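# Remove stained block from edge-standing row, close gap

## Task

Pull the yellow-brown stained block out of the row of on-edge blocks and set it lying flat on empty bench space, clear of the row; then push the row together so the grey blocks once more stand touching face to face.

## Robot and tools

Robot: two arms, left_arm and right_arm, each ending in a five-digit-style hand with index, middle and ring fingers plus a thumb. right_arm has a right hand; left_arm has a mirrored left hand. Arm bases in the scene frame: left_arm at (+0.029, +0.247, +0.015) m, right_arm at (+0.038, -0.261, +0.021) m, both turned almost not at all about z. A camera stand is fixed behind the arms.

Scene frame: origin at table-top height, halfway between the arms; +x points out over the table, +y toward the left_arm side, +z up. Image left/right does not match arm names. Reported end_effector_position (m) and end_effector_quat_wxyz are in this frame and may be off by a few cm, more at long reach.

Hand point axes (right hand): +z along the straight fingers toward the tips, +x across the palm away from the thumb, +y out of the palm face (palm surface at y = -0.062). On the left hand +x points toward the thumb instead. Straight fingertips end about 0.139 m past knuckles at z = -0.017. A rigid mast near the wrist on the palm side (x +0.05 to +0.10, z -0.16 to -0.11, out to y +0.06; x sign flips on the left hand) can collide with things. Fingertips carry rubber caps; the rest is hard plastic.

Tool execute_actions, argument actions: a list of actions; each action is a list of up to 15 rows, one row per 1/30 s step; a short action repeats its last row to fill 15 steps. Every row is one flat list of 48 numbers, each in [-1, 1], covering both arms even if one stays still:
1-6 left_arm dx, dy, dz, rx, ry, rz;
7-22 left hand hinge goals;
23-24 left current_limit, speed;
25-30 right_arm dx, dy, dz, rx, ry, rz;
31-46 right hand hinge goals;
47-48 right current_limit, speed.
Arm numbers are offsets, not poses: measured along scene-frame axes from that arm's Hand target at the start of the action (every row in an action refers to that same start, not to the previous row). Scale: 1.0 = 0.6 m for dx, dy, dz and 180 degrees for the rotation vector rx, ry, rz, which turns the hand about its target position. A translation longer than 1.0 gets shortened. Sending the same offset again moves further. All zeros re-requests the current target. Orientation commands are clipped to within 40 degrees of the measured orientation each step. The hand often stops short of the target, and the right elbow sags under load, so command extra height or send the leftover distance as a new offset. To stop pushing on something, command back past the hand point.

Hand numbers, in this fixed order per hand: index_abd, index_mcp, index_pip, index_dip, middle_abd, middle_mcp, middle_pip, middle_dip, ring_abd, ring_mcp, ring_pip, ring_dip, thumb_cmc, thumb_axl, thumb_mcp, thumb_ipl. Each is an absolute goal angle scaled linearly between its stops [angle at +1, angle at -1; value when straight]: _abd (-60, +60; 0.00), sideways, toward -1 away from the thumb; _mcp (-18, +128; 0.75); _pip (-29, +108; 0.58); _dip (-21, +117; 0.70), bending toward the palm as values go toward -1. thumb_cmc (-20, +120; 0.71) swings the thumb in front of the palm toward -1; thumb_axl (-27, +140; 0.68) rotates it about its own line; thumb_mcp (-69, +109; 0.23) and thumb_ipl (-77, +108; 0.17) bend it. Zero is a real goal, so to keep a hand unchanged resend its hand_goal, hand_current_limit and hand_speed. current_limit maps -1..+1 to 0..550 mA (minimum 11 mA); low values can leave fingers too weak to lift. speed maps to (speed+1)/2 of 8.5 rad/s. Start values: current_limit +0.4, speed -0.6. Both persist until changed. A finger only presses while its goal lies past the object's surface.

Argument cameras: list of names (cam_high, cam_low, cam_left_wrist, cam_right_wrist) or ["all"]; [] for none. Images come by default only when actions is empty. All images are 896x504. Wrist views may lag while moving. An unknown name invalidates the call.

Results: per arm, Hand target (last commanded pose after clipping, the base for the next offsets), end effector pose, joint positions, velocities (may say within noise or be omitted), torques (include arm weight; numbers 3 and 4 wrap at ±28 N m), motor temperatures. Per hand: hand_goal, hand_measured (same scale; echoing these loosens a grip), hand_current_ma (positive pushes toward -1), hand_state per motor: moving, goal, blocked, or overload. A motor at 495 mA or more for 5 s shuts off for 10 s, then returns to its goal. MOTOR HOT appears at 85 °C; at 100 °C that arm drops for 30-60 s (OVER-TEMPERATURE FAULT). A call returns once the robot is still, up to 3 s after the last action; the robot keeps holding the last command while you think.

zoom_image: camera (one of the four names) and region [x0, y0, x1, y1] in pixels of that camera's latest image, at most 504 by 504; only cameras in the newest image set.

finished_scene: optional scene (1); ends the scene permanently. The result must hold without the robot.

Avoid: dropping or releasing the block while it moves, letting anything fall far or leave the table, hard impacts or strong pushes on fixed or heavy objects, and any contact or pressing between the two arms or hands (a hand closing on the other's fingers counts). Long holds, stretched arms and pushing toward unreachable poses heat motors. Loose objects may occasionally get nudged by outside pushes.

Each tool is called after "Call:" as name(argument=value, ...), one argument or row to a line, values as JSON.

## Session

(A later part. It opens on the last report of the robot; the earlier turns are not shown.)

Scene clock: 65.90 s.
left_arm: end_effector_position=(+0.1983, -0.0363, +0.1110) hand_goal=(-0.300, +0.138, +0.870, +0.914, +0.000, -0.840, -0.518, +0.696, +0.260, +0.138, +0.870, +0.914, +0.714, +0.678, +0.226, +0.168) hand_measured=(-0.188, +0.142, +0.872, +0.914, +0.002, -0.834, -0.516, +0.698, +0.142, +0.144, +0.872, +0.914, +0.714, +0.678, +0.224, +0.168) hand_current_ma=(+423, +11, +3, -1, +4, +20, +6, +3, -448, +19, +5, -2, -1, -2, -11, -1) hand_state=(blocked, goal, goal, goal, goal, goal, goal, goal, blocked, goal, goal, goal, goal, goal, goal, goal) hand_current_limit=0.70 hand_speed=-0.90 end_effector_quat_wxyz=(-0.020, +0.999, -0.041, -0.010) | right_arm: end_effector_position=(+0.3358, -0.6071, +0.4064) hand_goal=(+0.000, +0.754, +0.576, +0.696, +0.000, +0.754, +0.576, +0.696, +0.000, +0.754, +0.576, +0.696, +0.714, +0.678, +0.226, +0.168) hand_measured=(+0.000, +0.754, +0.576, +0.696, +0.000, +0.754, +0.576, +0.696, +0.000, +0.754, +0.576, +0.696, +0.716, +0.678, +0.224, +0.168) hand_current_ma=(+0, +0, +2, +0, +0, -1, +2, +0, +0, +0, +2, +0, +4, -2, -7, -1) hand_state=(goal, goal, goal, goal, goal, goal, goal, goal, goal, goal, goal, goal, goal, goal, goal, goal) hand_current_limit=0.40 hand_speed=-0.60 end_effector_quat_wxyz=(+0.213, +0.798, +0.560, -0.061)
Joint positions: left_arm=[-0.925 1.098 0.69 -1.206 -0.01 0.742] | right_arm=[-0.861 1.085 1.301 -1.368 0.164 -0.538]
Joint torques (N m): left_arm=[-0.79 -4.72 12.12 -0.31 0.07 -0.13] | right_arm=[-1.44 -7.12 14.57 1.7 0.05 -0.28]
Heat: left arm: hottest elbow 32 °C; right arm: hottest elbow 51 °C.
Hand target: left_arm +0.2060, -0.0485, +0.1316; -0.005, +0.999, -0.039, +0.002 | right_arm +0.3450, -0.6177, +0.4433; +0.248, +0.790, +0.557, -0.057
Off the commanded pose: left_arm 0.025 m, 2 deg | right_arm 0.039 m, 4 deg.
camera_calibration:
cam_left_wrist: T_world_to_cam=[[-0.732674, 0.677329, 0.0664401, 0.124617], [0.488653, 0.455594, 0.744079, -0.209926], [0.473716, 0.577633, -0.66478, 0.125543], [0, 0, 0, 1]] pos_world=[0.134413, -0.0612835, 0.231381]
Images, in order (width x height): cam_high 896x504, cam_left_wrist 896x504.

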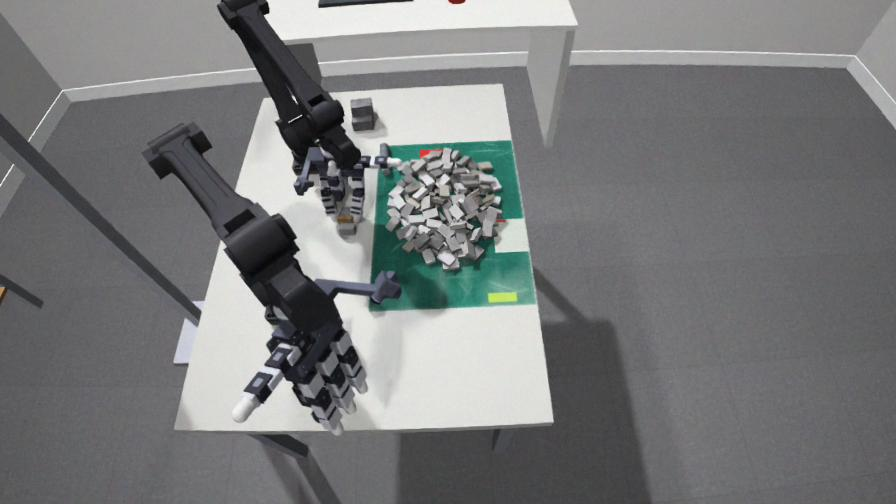

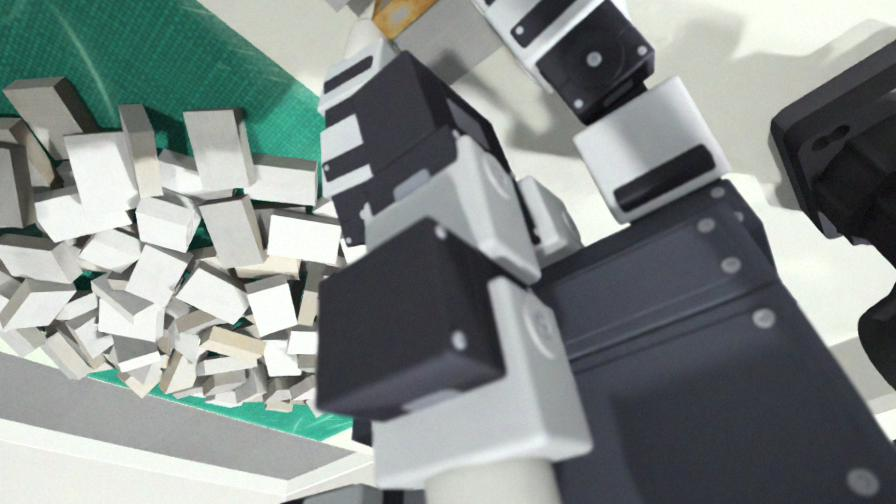

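Call:
execute_actions(
  actions=[
    [[0,0.005,0.02,0,0,0, -0.3,0.137,0.869,0.913,0,-0.84,-0.518,0.696,0.26,0.137,0.869,0.913,0.714,0.678,0.226,0.168,0.7,-0.9, 0,0,0,0,0,0, 0,0.754,0.576,0.696,0,0.754,0.576,0.696,0,0.754,0.576,0.696,0.714,0.678,0.226,0.168,0.4,-0.6],[0,0.008,0.04,0,0,0, -0.3,0.137,0.869,0.913,0,-0.84,-0.518,0.696,0.26,0.137,0.869,0.913,0.714,0.678,0.226,0.168,0.7,-0.9, 0,0,0,0,0,0, 0,0.754,0.576,0.696,0,0.754,0.576,0.696,0,0.754,0.576,0.696,0.714,0.678,0.226,0.168,0.4,-0.6],[0,0.008,0.06,0,0,0, -0.3,0.137,0.869,0.913,0,-0.84,-0.518,0.696,0.26,0.137,0.869,0.913,0.714,0.678,0.226,0.168,0.7,-0.9, 0,0,0,0,0,0, 0,0.754,0.576,0.696,0,0.754,0.576,0.696,0,0.754,0.576,0.696,0.714,0.678,0.226,0.168,0.4,-0.6],[0,0.008,0.08,0,0,0, -0.3,0.137,0.869,0.913,0,-0.84,-0.518,0.696,0.26,0.137,0.869,0.913,0.714,0.678,0.226,0.168,0.7,-0.9, 0,0,0,0,0,0, 0,0.754,0.576,0.696,0,0.754,0.576,0.696,0,0.754,0.576,0.696,0.714,0.678,0.226,0.168,0.4,-0.6]],
  ],
  cameras=["cam_high","cam_left_wrist"],
)

Call:
zoom_image(
  camera="cam_high",
  region=[310, 170, 390, 250],
)

Call:
zoom_image(
  camera="cam_left_wrist",
  region=[300, 0, 580, 160],
)

Scene clock: 68.33 s.
left_arm: end_effector_position=(+0.1972, -0.0350, +0.1619) hand_goal=(-0.300, +0.138, +0.870, +0.914, +0.000, -0.840, -0.518, +0.696, +0.260, +0.138, +0.870, +0.914, +0.714, +0.678, +0.226, +0.168) hand_measured=(-0.188, +0.146, +0.874, +0.914, +0.002, -0.834, -0.516, +0.698, +0.142, +0.146, +0.874, +0.914, +0.714, +0.678, +0.224, +0.168) hand_current_ma=(+423, +25, +13, +2, +4, +21, +6, +3, -448, +25, +11, +0, -1, -2, -11, -1) hand_state=(blocked, goal, goal, goal, goal, goal, goal, goal, blocked, goal, goal, goal, goal, goal, goal, goal) hand_current_limit=0.70 hand_speed=-0.90 end_effector_quat_wxyz=(-0.016, +0.999, -0.041, -0.007) | right_arm: end_effector_position=(+0.3358, -0.6071, +0.4064) hand_goal=(+0.000, +0.754, +0.576, +0.696, +0.000, +0.754, +0.576, +0.696, +0.000, +0.754, +0.576, +0.696, +0.714, +0.678, +0.226, +0.168) hand_measured=(+0.000, +0.754, +0.576, +0.696, +0.000, +0.754, +0.576, +0.696, +0.000, +0.754, +0.576, +0.696, +0.716, +0.678, +0.224, +0.168) hand_current_ma=(+0, +0, +2, +0, +0, -1, +2, +0, +0, +0, +2, +0, +4, -2, -7, -1) hand_state=(goal, goal, goal, goal, goal, goal, goal, goal, goal, goal, goal, goal, goal, goal, goal, goal) hand_current_limit=0.40 hand_speed=-0.60 end_effector_quat_wxyz=(+0.213, +0.798, +0.560, -0.061)
Joint positions: left_arm=[-0.925 1.033 0.787 -1.359 -0.01 0.742] | right_arm=[-0.861 1.085 1.301 -1.368 0.164 -0.538]
Joint torques (N m): left_arm=[0.26 -3.49 12.51 -0.01 0.04 -0.04] | right_arm=[-1.44 -7.06 14.57 1.72 0.05 -0.28]
Heat: left arm: hottest elbow 32 °C; right arm: hottest elbow 52 °C.
Hand target: left_arm +0.2060, -0.0437, +0.1796; -0.005, +0.999, -0.039, +0.002 | right_arm +0.3450, -0.6177, +0.4433; +0.248, +0.790, +0.557, -0.057
Off the commanded pose: left_arm 0.022 m, 2 deg | right_arm 0.039 m, 4 deg.
camera_calibration:
cam_left_wrist: T_world_to_cam=[[-0.733023, 0.677702, 0.0582925, 0.12086], [0.485043, 0.460702, 0.743295, -0.246835], [0.476877, 0.573126, -0.666419, 0.158566], [0, 0, 0, 1]] pos_world=[0.132702, -0.0590679, 0.282098]
Images, in order (width x height): cam_high 896x504, cam_left_wrist 896x504.

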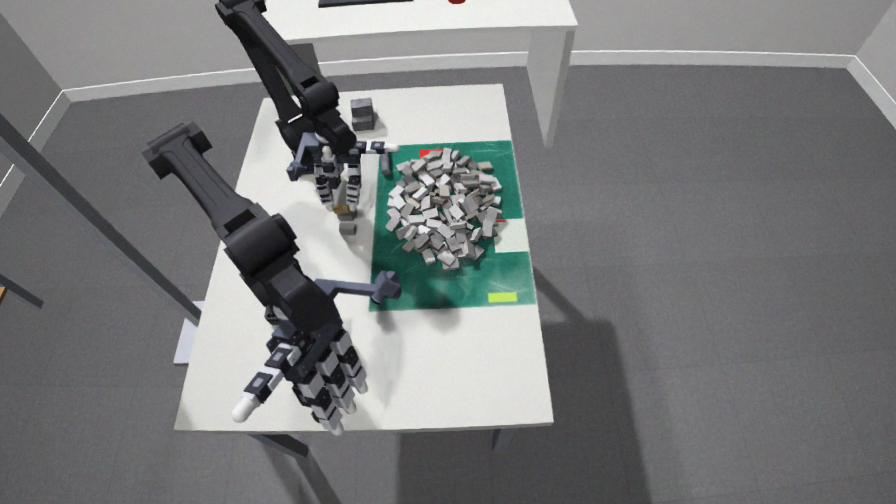

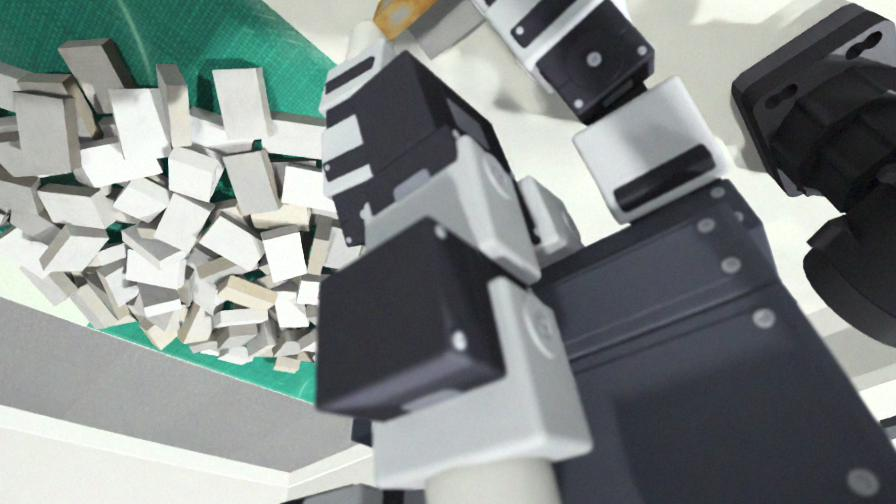

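Scaled by 6.300 from the camera's 896x504 image, which has a finer 1280x720 frame.

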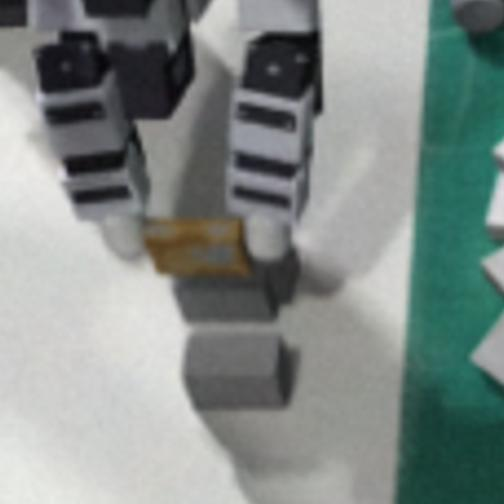

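Scaled by 1.800 from the camera's 896x504 image, which has a finer 1280x720 frame.

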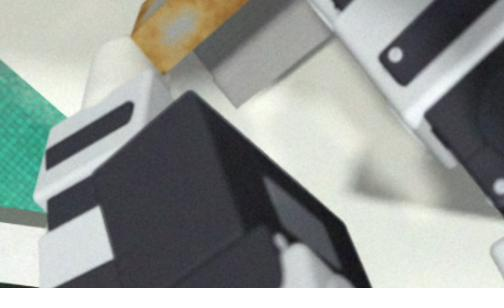

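Call:
execute_actions(
  actions=[
    [[-0.003,-0.03,0.01,0,0,0, -0.3,0.137,0.869,0.913,0,-0.84,-0.518,0.696,0.26,0.137,0.869,0.913,0.714,0.678,0.226,0.168,0.7,-0.9, 0,0,0,0,0,0, 0,0.754,0.576,0.696,0,0.754,0.576,0.696,0,0.754,0.576,0.696,0.714,0.678,0.226,0.168,0.4,-0.6],[-0.006,-0.06,0.015,0,0,0, -0.3,0.137,0.869,0.913,0,-0.84,-0.518,0.696,0.26,0.137,0.869,0.913,0.714,0.678,0.226,0.168,0.7,-0.9, 0,0,0,0,0,0, 0,0.754,0.576,0.696,0,0.754,0.576,0.696,0,0.754,0.576,0.696,0.714,0.678,0.226,0.168,0.4,-0.6],[-0.009,-0.09,0.015,0,0,0, -0.3,0.137,0.869,0.913,0,-0.84,-0.518,0.696,0.26,0.137,0.869,0.913,0.714,0.678,0.226,0.168,0.7,-0.9, 0,0,0,0,0,0, 0,0.754,0.576,0.696,0,0.754,0.576,0.696,0,0.754,0.576,0.696,0.714,0.678,0.226,0.168,0.4,-0.6],[-0.012,-0.12,0.015,0,0,0, -0.3,0.137,0.869,0.913,0,-0.84,-0.518,0.696,0.26,0.137,0.869,0.913,0.714,0.678,0.226,0.168,0.7,-0.9, 0,0,0,0,0,0, 0,0.754,0.576,0.696,0,0.754,0.576,0.696,0,0.754,0.576,0.696,0.714,0.678,0.226,0.168,0.4,-0.6]],
    [[-0.003,-0.03,0,0,0,0, -0.3,0.137,0.869,0.913,0,-0.84,-0.518,0.696,0.26,0.137,0.869,0.913,0.714,0.678,0.226,0.168,0.7,-0.9, 0,0,0,0,0,0, 0,0.754,0.576,0.696,0,0.754,0.576,0.696,0,0.754,0.576,0.696,0.714,0.678,0.226,0.168,0.4,-0.6],[-0.006,-0.06,0,0,0,0, -0.3,0.137,0.869,0.913,0,-0.84,-0.518,0.696,0.26,0.137,0.869,0.913,0.714,0.678,0.226,0.168,0.7,-0.9, 0,0,0,0,0,0, 0,0.754,0.576,0.696,0,0.754,0.576,0.696,0,0.754,0.576,0.696,0.714,0.678,0.226,0.168,0.4,-0.6],[-0.006,-0.09,0,0,0,0, -0.3,0.137,0.869,0.913,0,-0.84,-0.518,0.696,0.26,0.137,0.869,0.913,0.714,0.678,0.226,0.168,0.7,-0.9, 0,0,0,0,0,0, 0,0.754,0.576,0.696,0,0.754,0.576,0.696,0,0.754,0.576,0.696,0.714,0.678,0.226,0.168,0.4,-0.6],[-0.006,-0.124,0,0,0,0, -0.3,0.137,0.869,0.913,0,-0.84,-0.518,0.696,0.26,0.137,0.869,0.913,0.714,0.678,0.226,0.168,0.7,-0.9, 0,0,0,0,0,0, 0,0.754,0.576,0.696,0,0.754,0.576,0.696,0,0.754,0.576,0.696,0.714,0.678,0.226,0.168,0.4,-0.6]],
  ],
  cameras=["cam_high","cam_left_wrist"],
)

Call:
zoom_image(
  camera="cam_high",
  region=[290, 170, 390, 270],
)

Call:
zoom_image(
  camera="cam_left_wrist",
  region=[300, 0, 580, 160],
)

Scene clock: 73.00 s.
left_arm: end_effector_position=(+0.1862, -0.1739, +0.1713) hand_goal=(-0.300, +0.138, +0.870, +0.914, +0.000, -0.840, -0.518, +0.696, +0.260, +0.138, +0.870, +0.914, +0.714, +0.678, +0.226, +0.168) hand_measured=(-0.188, +0.150, +0.878, +0.916, +0.002, -0.834, -0.516, +0.698, +0.142, +0.148, +0.876, +0.916, +0.714, +0.678, +0.224, +0.168) hand_current_ma=(+421, +42, +22, +6, +4, +21, +5, +3, -448, +37, +18, +3, +0, -2, -11, -1) hand_state=(blocked, goal, goal, goal, goal, goal, goal, goal, blocked, goal, goal, goal, goal, goal, goal, goal) hand_current_limit=0.70 hand_speed=-0.90 end_effector_quat_wxyz=(-0.023, +0.999, -0.047, -0.007) | right_arm: end_effector_position=(+0.3358, -0.6071, +0.4064) hand_goal=(+0.000, +0.754, +0.576, +0.696, +0.000, +0.754, +0.576, +0.696, +0.000, +0.754, +0.576, +0.696, +0.714, +0.678, +0.226, +0.168) hand_measured=(+0.000, +0.754, +0.576, +0.696, +0.000, +0.754, +0.576, +0.696, +0.000, +0.754, +0.576, +0.696, +0.716, +0.678, +0.224, +0.168) hand_current_ma=(+0, +0, +2, +0, +0, -1, +2, +0, +0, +0, +2, +0, +4, -2, -7, -1) hand_state=(goal, goal, goal, goal, goal, goal, goal, goal, goal, goal, goal, goal, goal, goal, goal, goal) hand_current_limit=0.40 hand_speed=-0.60 end_effector_quat_wxyz=(+0.213, +0.798, +0.560, -0.061)
Joint positions: left_arm=[-1.182 1.359 1.074 -1.333 -0.006 0.495] | right_arm=[-0.861 1.085 1.301 -1.368 0.164 -0.538]
Joint torques (N m): left_arm=[-0.03 -7.36 12.75 0.25 -0.07 -0.15] | right_arm=[-1.44 -7.12 14.58 1.72 0.05 -0.27]
Heat: left arm: hottest elbow 33 °C; right arm: hottest elbow 53 °C.
Hand target: left_arm +0.1953, -0.1901, +0.1887; -0.005, +0.999, -0.039, +0.002 | right_arm +0.3450, -0.6177, +0.4433; +0.248, +0.790, +0.557, -0.057
Off the commanded pose: left_arm 0.025 m, 2 deg | right_arm 0.039 m, 4 deg.
camera_calibration:
cam_left_wrist: T_world_to_cam=[[-0.725935, 0.684548, 0.0664266, 0.204846], [0.48948, 0.446383, 0.7491, -0.188781], [0.483143, 0.576313, -0.659118, 0.247834], [0, 0, 0, 1]] pos_world=[0.12137, -0.198789, 0.291161]
Images, in order (width x height): cam_high 896x504, cam_left_wrist 896x504.

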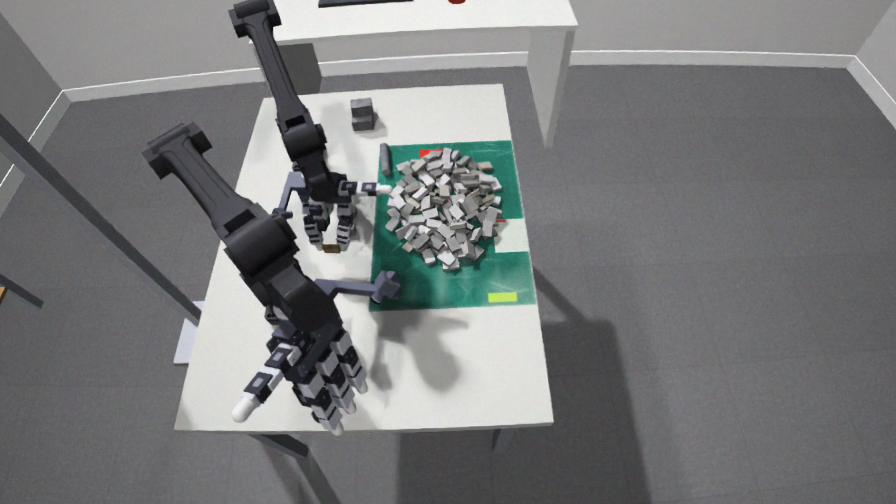

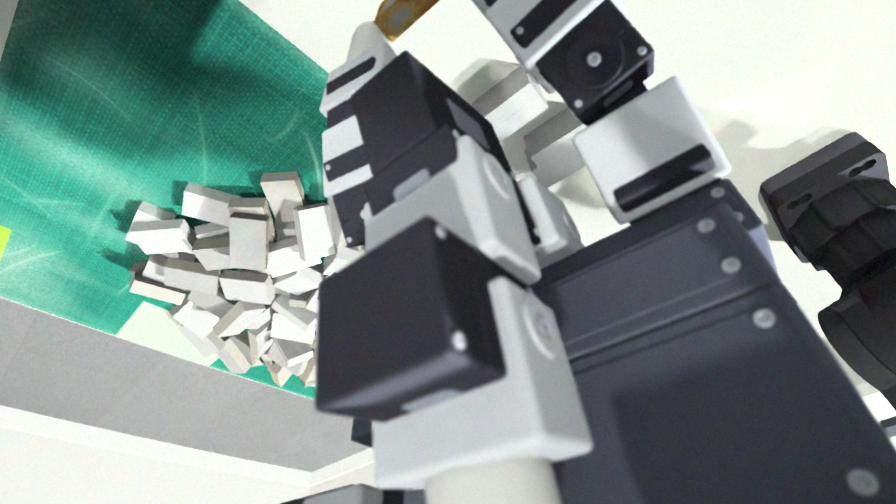

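Scaled by 5.040 from the camera's 896x504 image, which has a finer 1280x720 frame.

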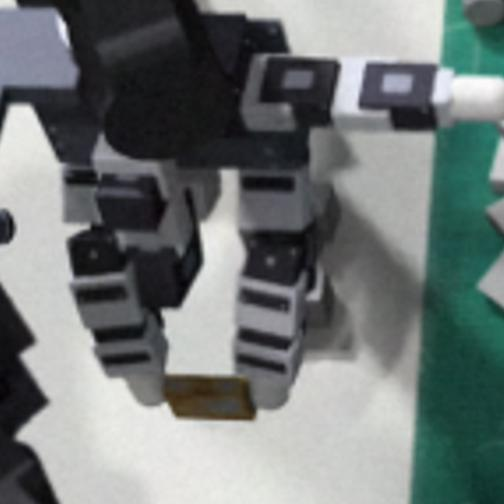

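Scaled by 1.800 from the camera's 896x504 image, which has a finer 1280x720 frame.

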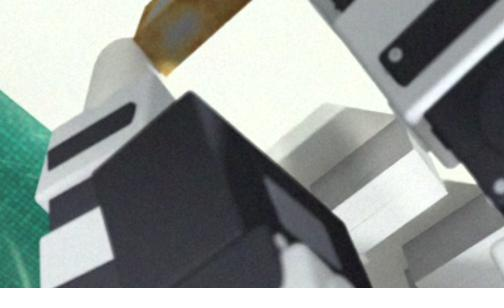

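Call:
execute_actions(
  actions=[
    [[0,0,-0.02,0,0,0, -0.3,0.137,0.869,0.913,0,-0.84,-0.518,0.696,0.26,0.137,0.869,0.913,0.714,0.678,0.226,0.168,0.7,-0.9, 0,0,0,0,0,0, 0,0.754,0.576,0.696,0,0.754,0.576,0.696,0,0.754,0.576,0.696,0.714,0.678,0.226,0.168,0.4,-0.6],[0,0,-0.04,0,0,0, -0.3,0.137,0.869,0.913,0,-0.84,-0.518,0.696,0.26,0.137,0.869,0.913,0.714,0.678,0.226,0.168,0.7,-0.9, 0,0,0,0,0,0, 0,0.754,0.576,0.696,0,0.754,0.576,0.696,0,0.754,0.576,0.696,0.714,0.678,0.226,0.168,0.4,-0.6],[0,0,-0.06,0,0,0, -0.3,0.137,0.869,0.913,0,-0.84,-0.518,0.696,0.26,0.137,0.869,0.913,0.714,0.678,0.226,0.168,0.7,-0.9, 0,0,0,0,0,0, 0,0.754,0.576,0.696,0,0.754,0.576,0.696,0,0.754,0.576,0.696,0.714,0.678,0.226,0.168,0.4,-0.6]],
    [[0,0,-0.02,0,0,0, -0.3,0.137,0.869,0.913,0,-0.84,-0.518,0.696,0.26,0.137,0.869,0.913,0.714,0.678,0.226,0.168,0.7,-0.9, 0,0,0,0,0,0, 0,0.754,0.576,0.696,0,0.754,0.576,0.696,0,0.754,0.576,0.696,0.714,0.678,0.226,0.168,0.4,-0.6],[0,0,-0.04,0,0,0, -0.3,0.137,0.869,0.913,0,-0.84,-0.518,0.696,0.26,0.137,0.869,0.913,0.714,0.678,0.226,0.168,0.7,-0.9, 0,0,0,0,0,0, 0,0.754,0.576,0.696,0,0.754,0.576,0.696,0,0.754,0.576,0.696,0.714,0.678,0.226,0.168,0.4,-0.6],[0,0,-0.055,0,0,0, -0.3,0.137,0.869,0.913,0,-0.84,-0.518,0.696,0.26,0.137,0.869,0.913,0.714,0.678,0.226,0.168,0.7,-0.9, 0,0,0,0,0,0, 0,0.754,0.576,0.696,0,0.754,0.576,0.696,0,0.754,0.576,0.696,0.714,0.678,0.226,0.168,0.4,-0.6]],
  ],
  cameras=["cam_high","cam_left_wrist"],
)

Call:
zoom_image(
  camera="cam_high",
  region=[290, 190, 370, 270],
)

Call:
zoom_image(
  camera="cam_left_wrist",
  region=[300, 0, 580, 160],
)

Scene clock: 75.80 s.
left_arm: end_effector_position=(+0.1915, -0.1859, +0.1180) hand_goal=(-0.300, +0.138, +0.870, +0.914, +0.000, -0.840, -0.518, +0.696, +0.260, +0.138, +0.870, +0.914, +0.714, +0.678, +0.226, +0.168) hand_measured=(-0.188, +0.150, +0.878, +0.916, +0.002, -0.834, -0.516, +0.698, +0.142, +0.148, +0.876, +0.916, +0.714, +0.678, +0.224, +0.168) hand_current_ma=(+421, +42, +22, +6, +4, +21, +5, +3, -448, +37, +18, +3, +0, -2, -11, -1) hand_state=(blocked, goal, goal, goal, goal, goal, goal, goal, blocked, goal, goal, goal, goal, goal, goal, goal) hand_current_limit=0.70 hand_speed=-0.90 end_effector_quat_wxyz=(-0.012, +0.999, -0.046, -0.002) | right_arm: end_effector_position=(+0.3358, -0.6071, +0.4064) hand_goal=(+0.000, +0.754, +0.576, +0.696, +0.000, +0.754, +0.576, +0.696, +0.000, +0.754, +0.576, +0.696, +0.714, +0.678, +0.226, +0.168) hand_measured=(+0.000, +0.754, +0.576, +0.696, +0.000, +0.754, +0.576, +0.696, +0.000, +0.754, +0.576, +0.696, +0.716, +0.678, +0.224, +0.168) hand_current_ma=(+0, +0, +2, +0, +0, -1, +2, +0, +0, +0, +2, +0, +4, -2, -7, -1) hand_state=(goal, goal, goal, goal, goal, goal, goal, goal, goal, goal, goal, goal, goal, goal, goal, goal) hand_current_limit=0.40 hand_speed=-0.60 end_effector_quat_wxyz=(+0.213, +0.798, +0.560, -0.061)
Joint positions: left_arm=[-1.182 1.431 0.992 -1.154 -0.007 0.494] | right_arm=[-0.861 1.085 1.301 -1.368 0.164 -0.538]
Joint torques (N m): left_arm=[-0.09 -7.71 8.7 0.7 -0.06 -0.16] | right_arm=[-1.38 -7.12 14.57 1.7 0.05 -0.28]
Heat: left arm: hottest elbow 33 °C; right arm: hottest elbow 53 °C.
Hand target: left_arm +0.1952, -0.1901, +0.1197; -0.005, +0.999, -0.039, +0.002 | right_arm +0.3450, -0.6177, +0.4433; +0.248, +0.790, +0.557, -0.057
Off the commanded pose: left_arm 0.006 m, 1 deg | right_arm 0.039 m, 4 deg.
camera_calibration:
cam_left_wrist: T_world_to_cam=[[-0.727312, 0.684932, 0.0434153, 0.223481], [0.481125, 0.463738, 0.743953, -0.140687], [0.489424, 0.561975, -0.66682, 0.214086], [0, 0, 0, 1]] pos_world=[0.125449, -0.208138, 0.237719]
Images, in order (width x height): cam_high 896x504, cam_left_wrist 896x504.

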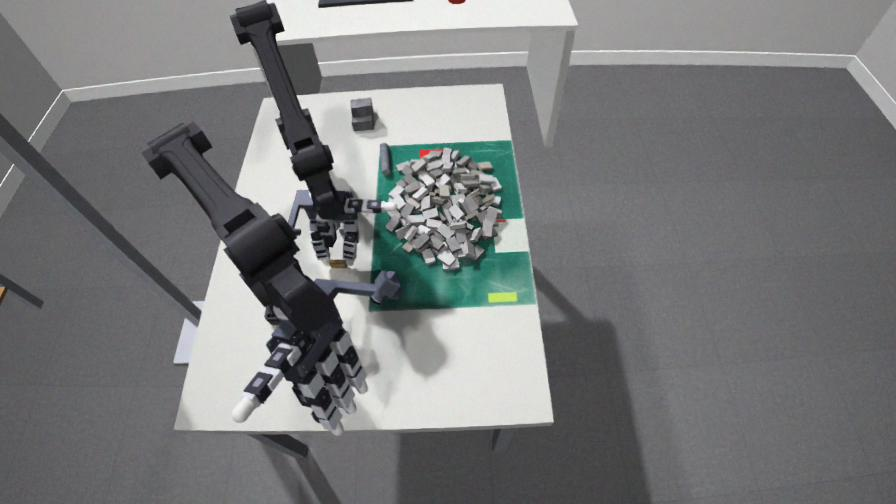

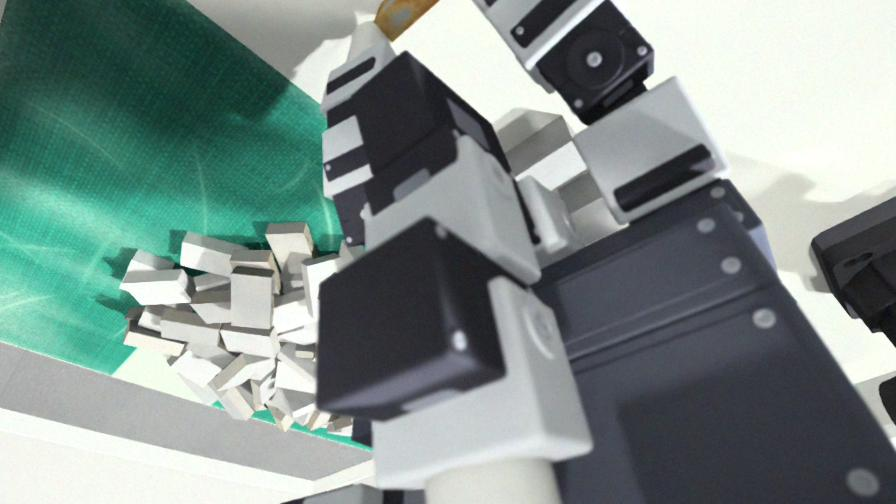

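Scaled by 6.300 from the camera's 896x504 image, which has a finer 1280x720 frame.

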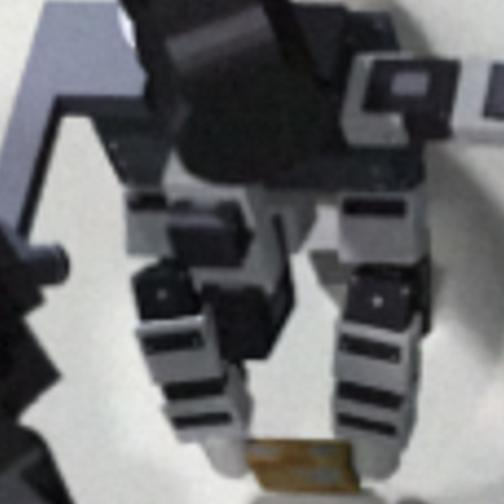

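Scaled by 1.800 from the camera's 896x504 image, which has a finer 1280x720 frame.

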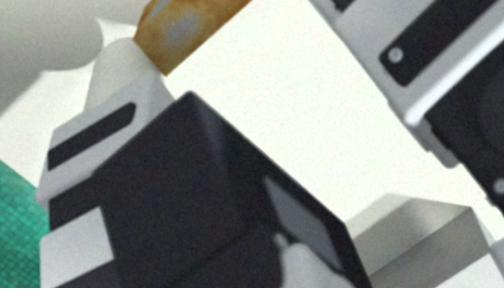

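Call:
execute_actions(
  actions=[
    [[0,0,-0.006,0,0,0, -0.3,0.137,0.869,0.913,0,-0.84,-0.518,0.696,0.26,0.137,0.869,0.913,0.714,0.678,0.226,0.168,0.2,-0.9, 0,0,0,0,0,0, 0,0.754,0.576,0.696,0,0.754,0.576,0.696,0,0.754,0.576,0.696,0.714,0.678,0.226,0.168,0.4,-0.6],[0,0.005,-0.012,0,0,0, -0.3,0.137,0.869,0.913,0,-0.84,-0.518,0.696,0.26,0.137,0.869,0.913,0.714,0.678,0.226,0.168,0.2,-0.9, 0,0,0,0,0,0, 0,0.754,0.576,0.696,0,0.754,0.576,0.696,0,0.754,0.576,0.696,0.714,0.678,0.226,0.168,0.4,-0.6],[0,0.012,-0.018,0,0,0, -0.3,0.137,0.869,0.913,0,-0.84,-0.518,0.696,0.26,0.137,0.869,0.913,0.714,0.678,0.226,0.168,0.2,-0.9, 0,0,0,0,0,0, 0,0.754,0.576,0.696,0,0.754,0.576,0.696,0,0.754,0.576,0.696,0.714,0.678,0.226,0.168,0.4,-0.6],[0,0.02,-0.022,0,0,0, -0.3,0.137,0.869,0.913,0,-0.84,-0.518,0.696,0.26,0.137,0.869,0.913,0.714,0.678,0.226,0.168,0.2,-0.9, 0,0,0,0,0,0, 0,0.754,0.576,0.696,0,0.754,0.576,0.696,0,0.754,0.576,0.696,0.714,0.678,0.226,0.168,0.4,-0.6],[0,0.028,-0.026,0,0,0, -0.3,0.137,0.869,0.913,0,-0.84,-0.518,0.696,0.26,0.137,0.869,0.913,0.714,0.678,0.226,0.168,0.2,-0.9, 0,0,0,0,0,0, 0,0.754,0.576,0.696,0,0.754,0.576,0.696,0,0.754,0.576,0.696,0.714,0.678,0.226,0.168,0.4,-0.6]],
  ],
  cameras=["cam_high","cam_left_wrist"],
)

Call:
zoom_image(
  camera="cam_high",
  region=[300, 210, 370, 280],
)

Call:
zoom_image(
  camera="cam_left_wrist",
  region=[300, 0, 580, 160],
)

Scene clock: 77.83 s.
left_arm: end_effector_position=(+0.1927, -0.1776, +0.1090) hand_goal=(-0.300, +0.138, +0.870, +0.914, +0.000, -0.840, -0.518, +0.696, +0.260, +0.138, +0.870, +0.914, +0.714, +0.678, +0.226, +0.168) hand_measured=(-0.188, +0.132, +0.870, +0.916, +0.002, -0.834, -0.516, +0.698, +0.142, +0.132, +0.870, +0.914, +0.714, +0.678, +0.224, +0.168) hand_current_ma=(+330, -18, +2, +5, +4, +21, +5, +3, -330, -18, -2, +2, +0, -2, -11, -1) hand_state=(blocked, goal, goal, goal, goal, goal, goal, goal, blocked, goal, goal, goal, goal, goal, goal, goal) hand_current_limit=0.20 hand_speed=-0.90 end_effector_quat_wxyz=(-0.002, +0.999, -0.041, +0.002) | right_arm: end_effector_position=(+0.3358, -0.6071, +0.4064) hand_goal=(+0.000, +0.754, +0.576, +0.696, +0.000, +0.754, +0.576, +0.696, +0.000, +0.754, +0.576, +0.696, +0.714, +0.678, +0.226, +0.168) hand_measured=(+0.000, +0.754, +0.576, +0.696, +0.000, +0.754, +0.576, +0.696, +0.000, +0.754, +0.576, +0.696, +0.716, +0.678, +0.224, +0.168) hand_current_ma=(+0, +0, +2, +0, +0, -1, +2, +0, +0, +0, +2, +0, +4, -2, -7, -1) hand_state=(goal, goal, goal, goal, goal, goal, goal, goal, goal, goal, goal, goal, goal, goal, goal, goal) hand_current_limit=0.40 hand_speed=-0.60 end_effector_quat_wxyz=(+0.213, +0.798, +0.560, -0.061)
Joint positions: left_arm=[-1.172 1.413 0.941 -1.101 -0.005 0.494] | right_arm=[-0.861 1.085 1.301 -1.368 0.164 -0.538]
Joint torques (N m): left_arm=[0.67 -8 7.34 0.47 -0.17 0] | right_arm=[-1.44 -7.12 14.57 1.7 0.05 -0.28]
Heat: left arm: hottest elbow 33 °C; right arm: hottest elbow 54 °C.
Hand target: left_arm +0.1954, -0.1733, +0.1040; -0.005, +0.999, -0.039, +0.002 | right_arm +0.3450, -0.6177, +0.4433; +0.248, +0.790, +0.557, -0.057
Off the commanded pose: left_arm 0.007 m, 0 deg | right_arm 0.039 m, 4 deg.
camera_calibration:
cam_left_wrist: T_world_to_cam=[[-0.734567, 0.678063, 0.025343, 0.221273], [0.471512, 0.483232, 0.737674, -0.132397], [0.487943, 0.55382, -0.674681, 0.202487], [0, 0, 0, 1]] pos_world=[0.126165, -0.1982, 0.228672]
Images, in order (width x height): cam_high 896x504, cam_left_wrist 896x504.

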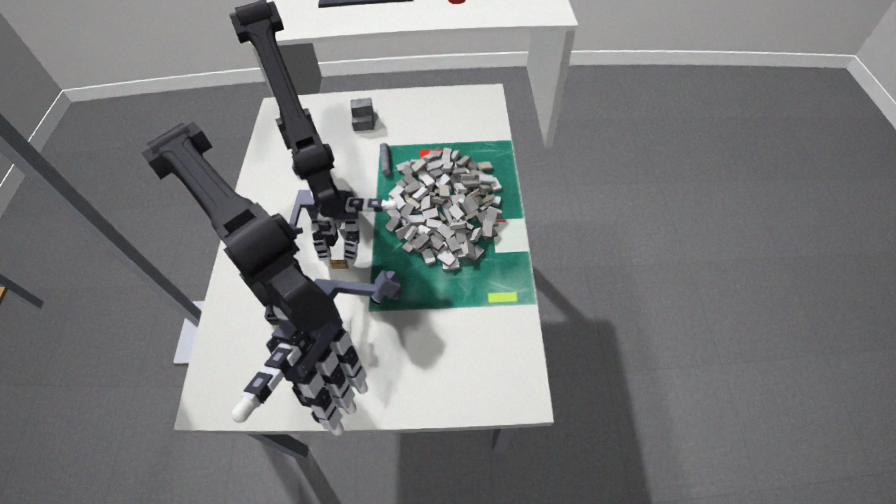

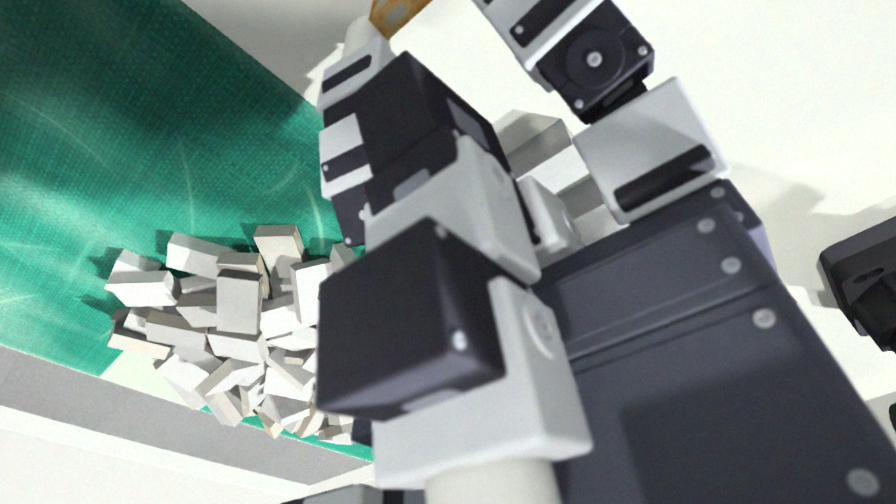

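Scaled by 7.200 from the camera's 896x504 image, which has a finer 1280x720 frame.

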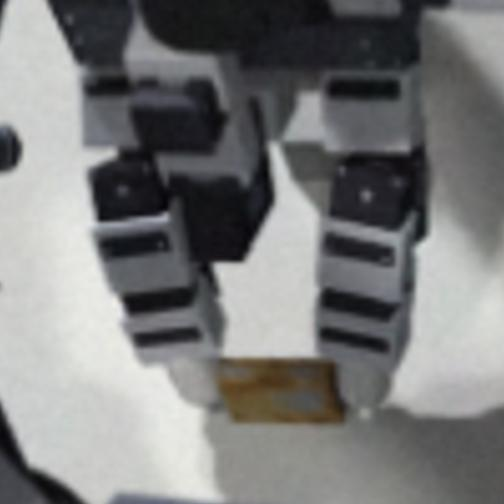

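Scaled by 1.800 from the camera's 896x504 image, which has a finer 1280x720 frame.

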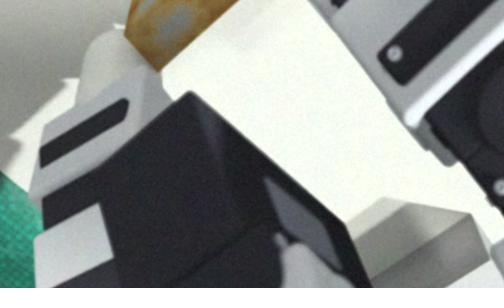

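Call:
execute_actions(
  actions=[
    [[0,0.008,-0.002,0,0,0, -0.3,0.137,0.869,0.913,0,-0.84,-0.518,0.696,0.26,0.137,0.869,0.913,0.714,0.678,0.226,0.168,0.2,-0.9, 0,0,0,0,0,0, 0,0.754,0.576,0.696,0,0.754,0.576,0.696,0,0.754,0.576,0.696,0.714,0.678,0.226,0.168,0.4,-0.6],[0,0.016,-0.004,0,0,0, -0.3,0.137,0.869,0.913,0,-0.84,-0.518,0.696,0.26,0.137,0.869,0.913,0.714,0.678,0.226,0.168,0.2,-0.9, 0,0,0,0,0,0, 0,0.754,0.576,0.696,0,0.754,0.576,0.696,0,0.754,0.576,0.696,0.714,0.678,0.226,0.168,0.4,-0.6],[0,0.024,-0.006,0,0,0, -0.3,0.137,0.869,0.913,0,-0.84,-0.518,0.696,0.26,0.137,0.869,0.913,0.714,0.678,0.226,0.168,0.2,-0.9, 0,0,0,0,0,0, 0,0.754,0.576,0.696,0,0.754,0.576,0.696,0,0.754,0.576,0.696,0.714,0.678,0.226,0.168,0.4,-0.6],[0,0.032,-0.008,0,0,0, -0.3,0.137,0.869,0.913,0,-0.84,-0.518,0.696,0.26,0.137,0.869,0.913,0.714,0.678,0.226,0.168,0.2,-0.9, 0,0,0,0,0,0, 0,0.754,0.576,0.696,0,0.754,0.576,0.696,0,0.754,0.576,0.696,0.714,0.678,0.226,0.168,0.4,-0.6]],
  ],
  cameras=["cam_high","cam_left_wrist"],
)

Call:
zoom_image(
  camera="cam_high",
  region=[300, 210, 370, 280],
)

Call:
zoom_image(
  camera="cam_left_wrist",
  region=[300, 0, 580, 160],
)

Scene clock: 79.23 s.
left_arm: end_effector_position=(+0.1942, -0.1577, +0.1026) hand_goal=(-0.300, +0.138, +0.870, +0.914, +0.000, -0.840, -0.518, +0.696, +0.260, +0.138, +0.870, +0.914, +0.714, +0.678, +0.226, +0.168) hand_measured=(-0.188, +0.132, +0.868, +0.914, +0.002, -0.834, -0.516, +0.698, +0.142, +0.128, +0.864, +0.912, +0.714, +0.678, +0.224, +0.168) hand_current_ma=(+330, -22, -3, +0, +4, +21, +5, +3, -330, -38, -19, -3, +0, -2, -11, -1) hand_state=(blocked, goal, goal, goal, goal, goal, goal, goal, blocked, goal, goal, goal, goal, goal, goal, goal) hand_current_limit=0.20 hand_speed=-0.90 end_effector_quat_wxyz=(-0.003, +0.999, -0.036, +0.001) | right_arm: end_effector_position=(+0.3358, -0.6071, +0.4064) hand_goal=(+0.000, +0.754, +0.576, +0.696, +0.000, +0.754, +0.576, +0.696, +0.000, +0.754, +0.576, +0.696, +0.714, +0.678, +0.226, +0.168) hand_measured=(+0.000, +0.754, +0.576, +0.696, +0.000, +0.754, +0.576, +0.696, +0.000, +0.754, +0.576, +0.696, +0.716, +0.678, +0.224, +0.168) hand_current_ma=(+0, +0, +2, +0, +0, -1, +2, +0, +0, +0, +2, +0, +4, -2, -7, -1) hand_state=(goal, goal, goal, goal, goal, goal, goal, goal, goal, goal, goal, goal, goal, goal, goal, goal) hand_current_limit=0.40 hand_speed=-0.60 end_effector_quat_wxyz=(+0.213, +0.798, +0.560, -0.061)
Joint positions: left_arm=[-1.147 1.377 0.888 -1.086 -0.005 0.509] | right_arm=[-0.861 1.085 1.301 -1.368 0.164 -0.538]
Joint torques (N m): left_arm=[0.44 -7.71 7.31 0.53 -0.18 0.06] | right_arm=[-1.44 -7.06 14.57 1.7 0.05 -0.28]
Heat: left arm: hottest elbow 33 °C; right arm: hottest elbow 54 °C.
Hand target: left_arm +0.1953, -0.1541, +0.0993; -0.005, +0.999, -0.039, +0.002 | right_arm +0.3450, -0.6177, +0.4433; +0.248, +0.790, +0.557, -0.057
Off the commanded pose: left_arm 0.005 m, 0 deg | right_arm 0.039 m, 4 deg.
camera_calibration:
cam_left_wrist: T_world_to_cam=[[-0.740966, 0.670942, 0.0283855, 0.208837], [0.468111, 0.485735, 0.738196, -0.136967], [0.481499, 0.560266, -0.673989, 0.188705], [0, 0, 0, 1]] pos_world=[0.127996, -0.179313, 0.222365]
Images, in order (width x height): cam_high 896x504, cam_left_wrist 896x504.

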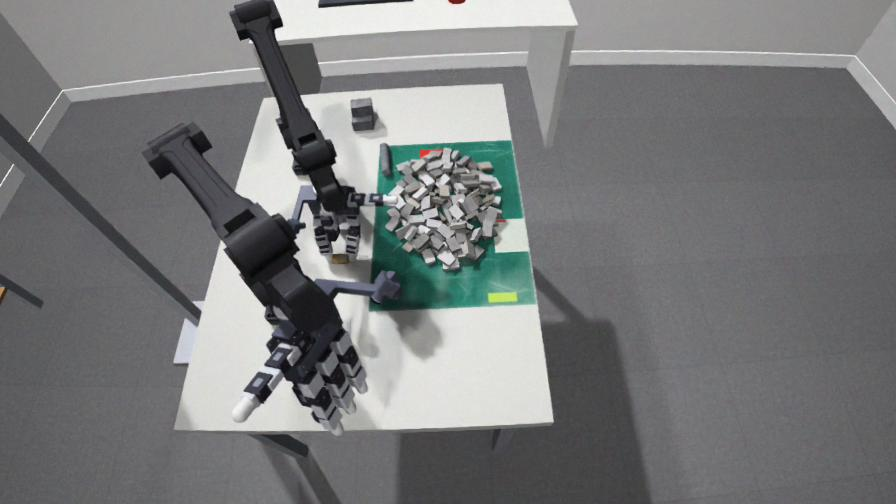

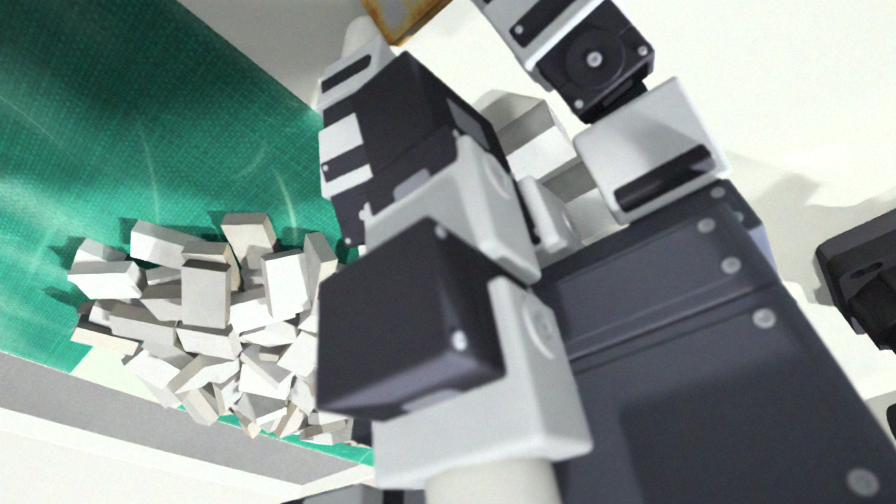

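Scaled by 7.200 from the camera's 896x504 image, which has a finer 1280x720 frame.

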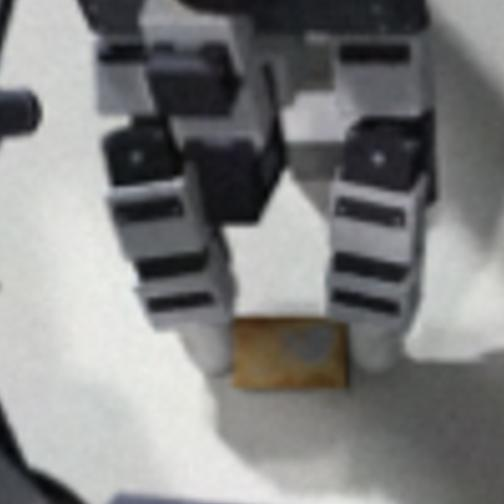

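Scaled by 1.800 from the camera's 896x504 image, which has a finer 1280x720 frame.

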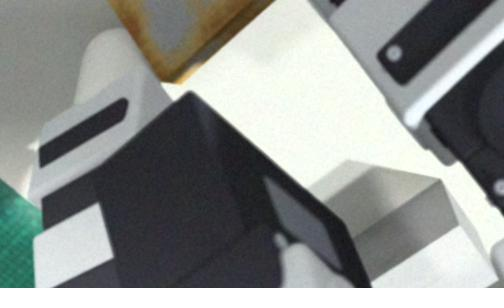

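Call:
execute_actions(
  actions=[
    [[0,0.003,0,0,0,0, -0.15,0.137,0.869,0.913,0,-0.84,-0.518,0.696,0.11,0.137,0.869,0.913,0.714,0.678,0.226,0.168,0.2,-0.94, 0,0,0,0,0,0, 0,0.754,0.576,0.696,0,0.754,0.576,0.696,0,0.754,0.576,0.696,0.714,0.678,0.226,0.168,0.4,-0.6]],
    [[0,0,0,0,0,0, -0.1,0.137,0.869,0.913,0,-0.84,-0.518,0.696,0.06,0.137,0.869,0.913,0.714,0.678,0.226,0.168,0.2,-0.9, 0,0,0,0,0,0, 0,0.754,0.576,0.696,0,0.754,0.576,0.696,0,0.754,0.576,0.696,0.714,0.678,0.226,0.168,0.4,-0.6]],
  ],
  cameras=["cam_high","cam_left_wrist"],
)

Call:
zoom_image(
  camera="cam_high",
  region=[300, 210, 370, 280],
)

Call:
zoom_image(
  camera="cam_left_wrist",
  region=[300, 0, 580, 160],
)

Scene clock: 80.93 s.
left_arm: end_effector_position=(+0.1947, -0.1565, +0.1032) hand_goal=(-0.100, +0.138, +0.870, +0.914, +0.000, -0.840, -0.518, +0.696, +0.060, +0.138, +0.870, +0.914, +0.714, +0.678, +0.226, +0.168) hand_measured=(-0.124, +0.134, +0.868, +0.914, +0.002, -0.834, -0.516, +0.698, +0.088, +0.130, +0.864, +0.912, +0.714, +0.678, +0.224, +0.168) hand_current_ma=(-73, -14, -3, +0, +4, +21, +5, +3, +87, -30, -21, -7, +0, -2, -11, -1) hand_state=(blocked, goal, goal, goal, goal, goal, goal, goal, blocked, goal, goal, goal, goal, goal, goal, goal) hand_current_limit=0.20 hand_speed=-0.90 end_effector_quat_wxyz=(-0.001, +0.999, -0.036, +0.003) | right_arm: end_effector_position=(+0.3358, -0.6071, +0.4064) hand_goal=(+0.000, +0.754, +0.576, +0.696, +0.000, +0.754, +0.576, +0.696, +0.000, +0.754, +0.576, +0.696, +0.714, +0.678, +0.226, +0.168) hand_measured=(+0.000, +0.754, +0.576, +0.696, +0.000, +0.754, +0.576, +0.696, +0.000, +0.754, +0.576, +0.696, +0.716, +0.678, +0.224, +0.168) hand_current_ma=(+0, +0, +2, +0, +0, -1, +2, +0, +0, +0, +2, +0, +4, -2, -7, -1) hand_state=(goal, goal, goal, goal, goal, goal, goal, goal, goal, goal, goal, goal, goal, goal, goal, goal) hand_current_limit=0.40 hand_speed=-0.60 end_effector_quat_wxyz=(+0.213, +0.798, +0.560, -0.061)
Joint positions: left_arm=[-1.145 1.371 0.883 -1.083 -0.006 0.511] | right_arm=[-0.861 1.085 1.301 -1.368 0.164 -0.538]
Joint torques (N m): left_arm=[0.44 -7.47 7.38 0.4 -0.14 0.07] | right_arm=[-1.44 -7.12 14.57 1.7 0.05 -0.27]
Heat: left arm: hottest elbow 33 °C; right arm: hottest elbow 54 °C.
Hand target: left_arm +0.1953, -0.1522, +0.0992; -0.005, +0.999, -0.039, +0.002 | right_arm +0.3450, -0.6177, +0.4433; +0.248, +0.790, +0.557, -0.057
Off the commanded pose: left_arm 0.006 m, 1 deg | right_arm 0.039 m, 4 deg.
camera_calibration:
cam_left_wrist: T_world_to_cam=[[-0.741019, 0.671065, 0.0237153, 0.208889], [0.465959, 0.48846, 0.73776, -0.137406], [0.483501, 0.557745, -0.674647, 0.187439], [0, 0, 0, 1]] pos_world=[0.128189, -0.177604, 0.222874]
Images, in order (width x height): cam_high 896x504, cam_left_wrist 896x504.

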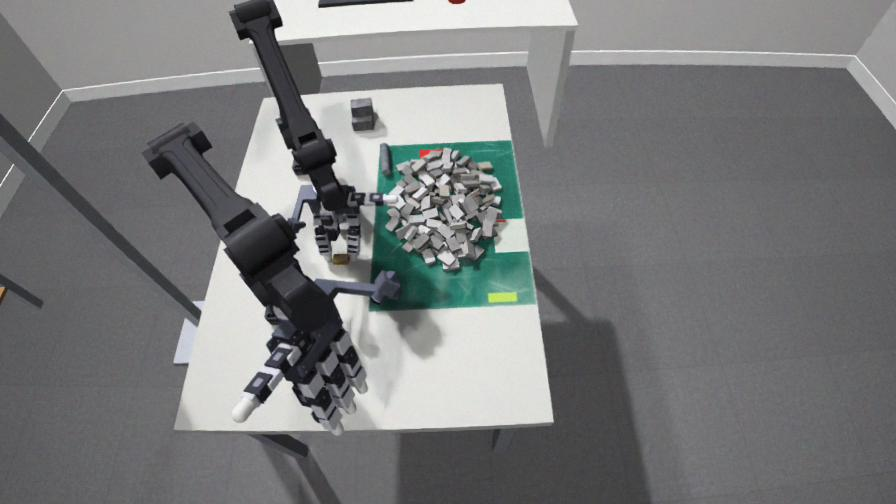

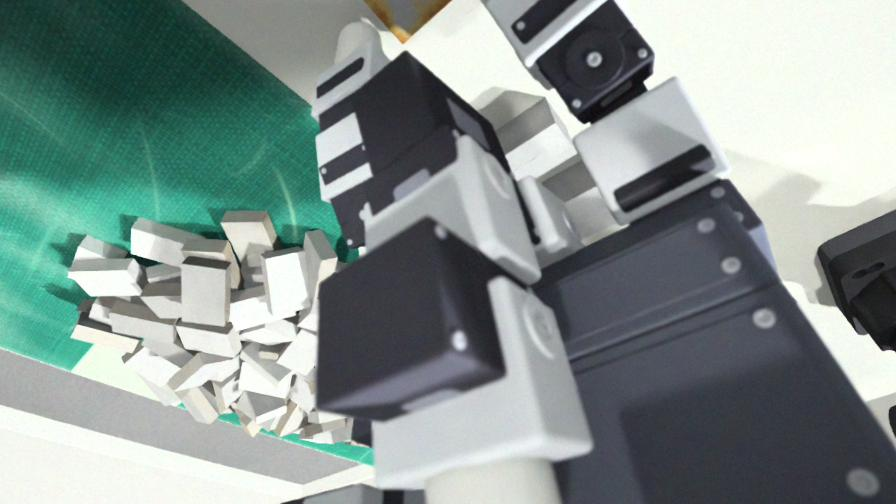

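Scaled by 7.200 from the camera's 896x504 image, which has a finer 1280x720 frame.

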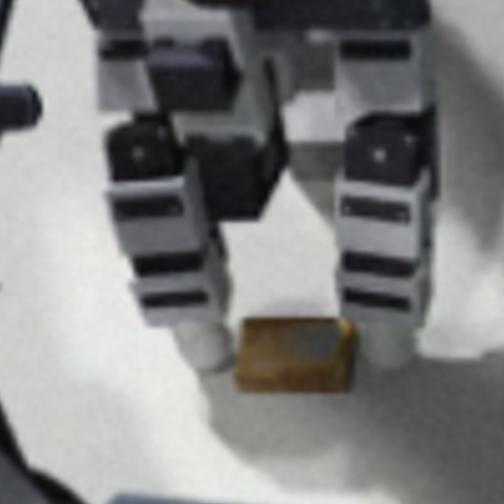

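Scaled by 1.800 from the camera's 896x504 image, which has a finer 1280x720 frame.

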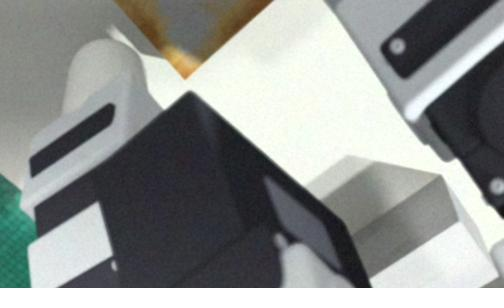

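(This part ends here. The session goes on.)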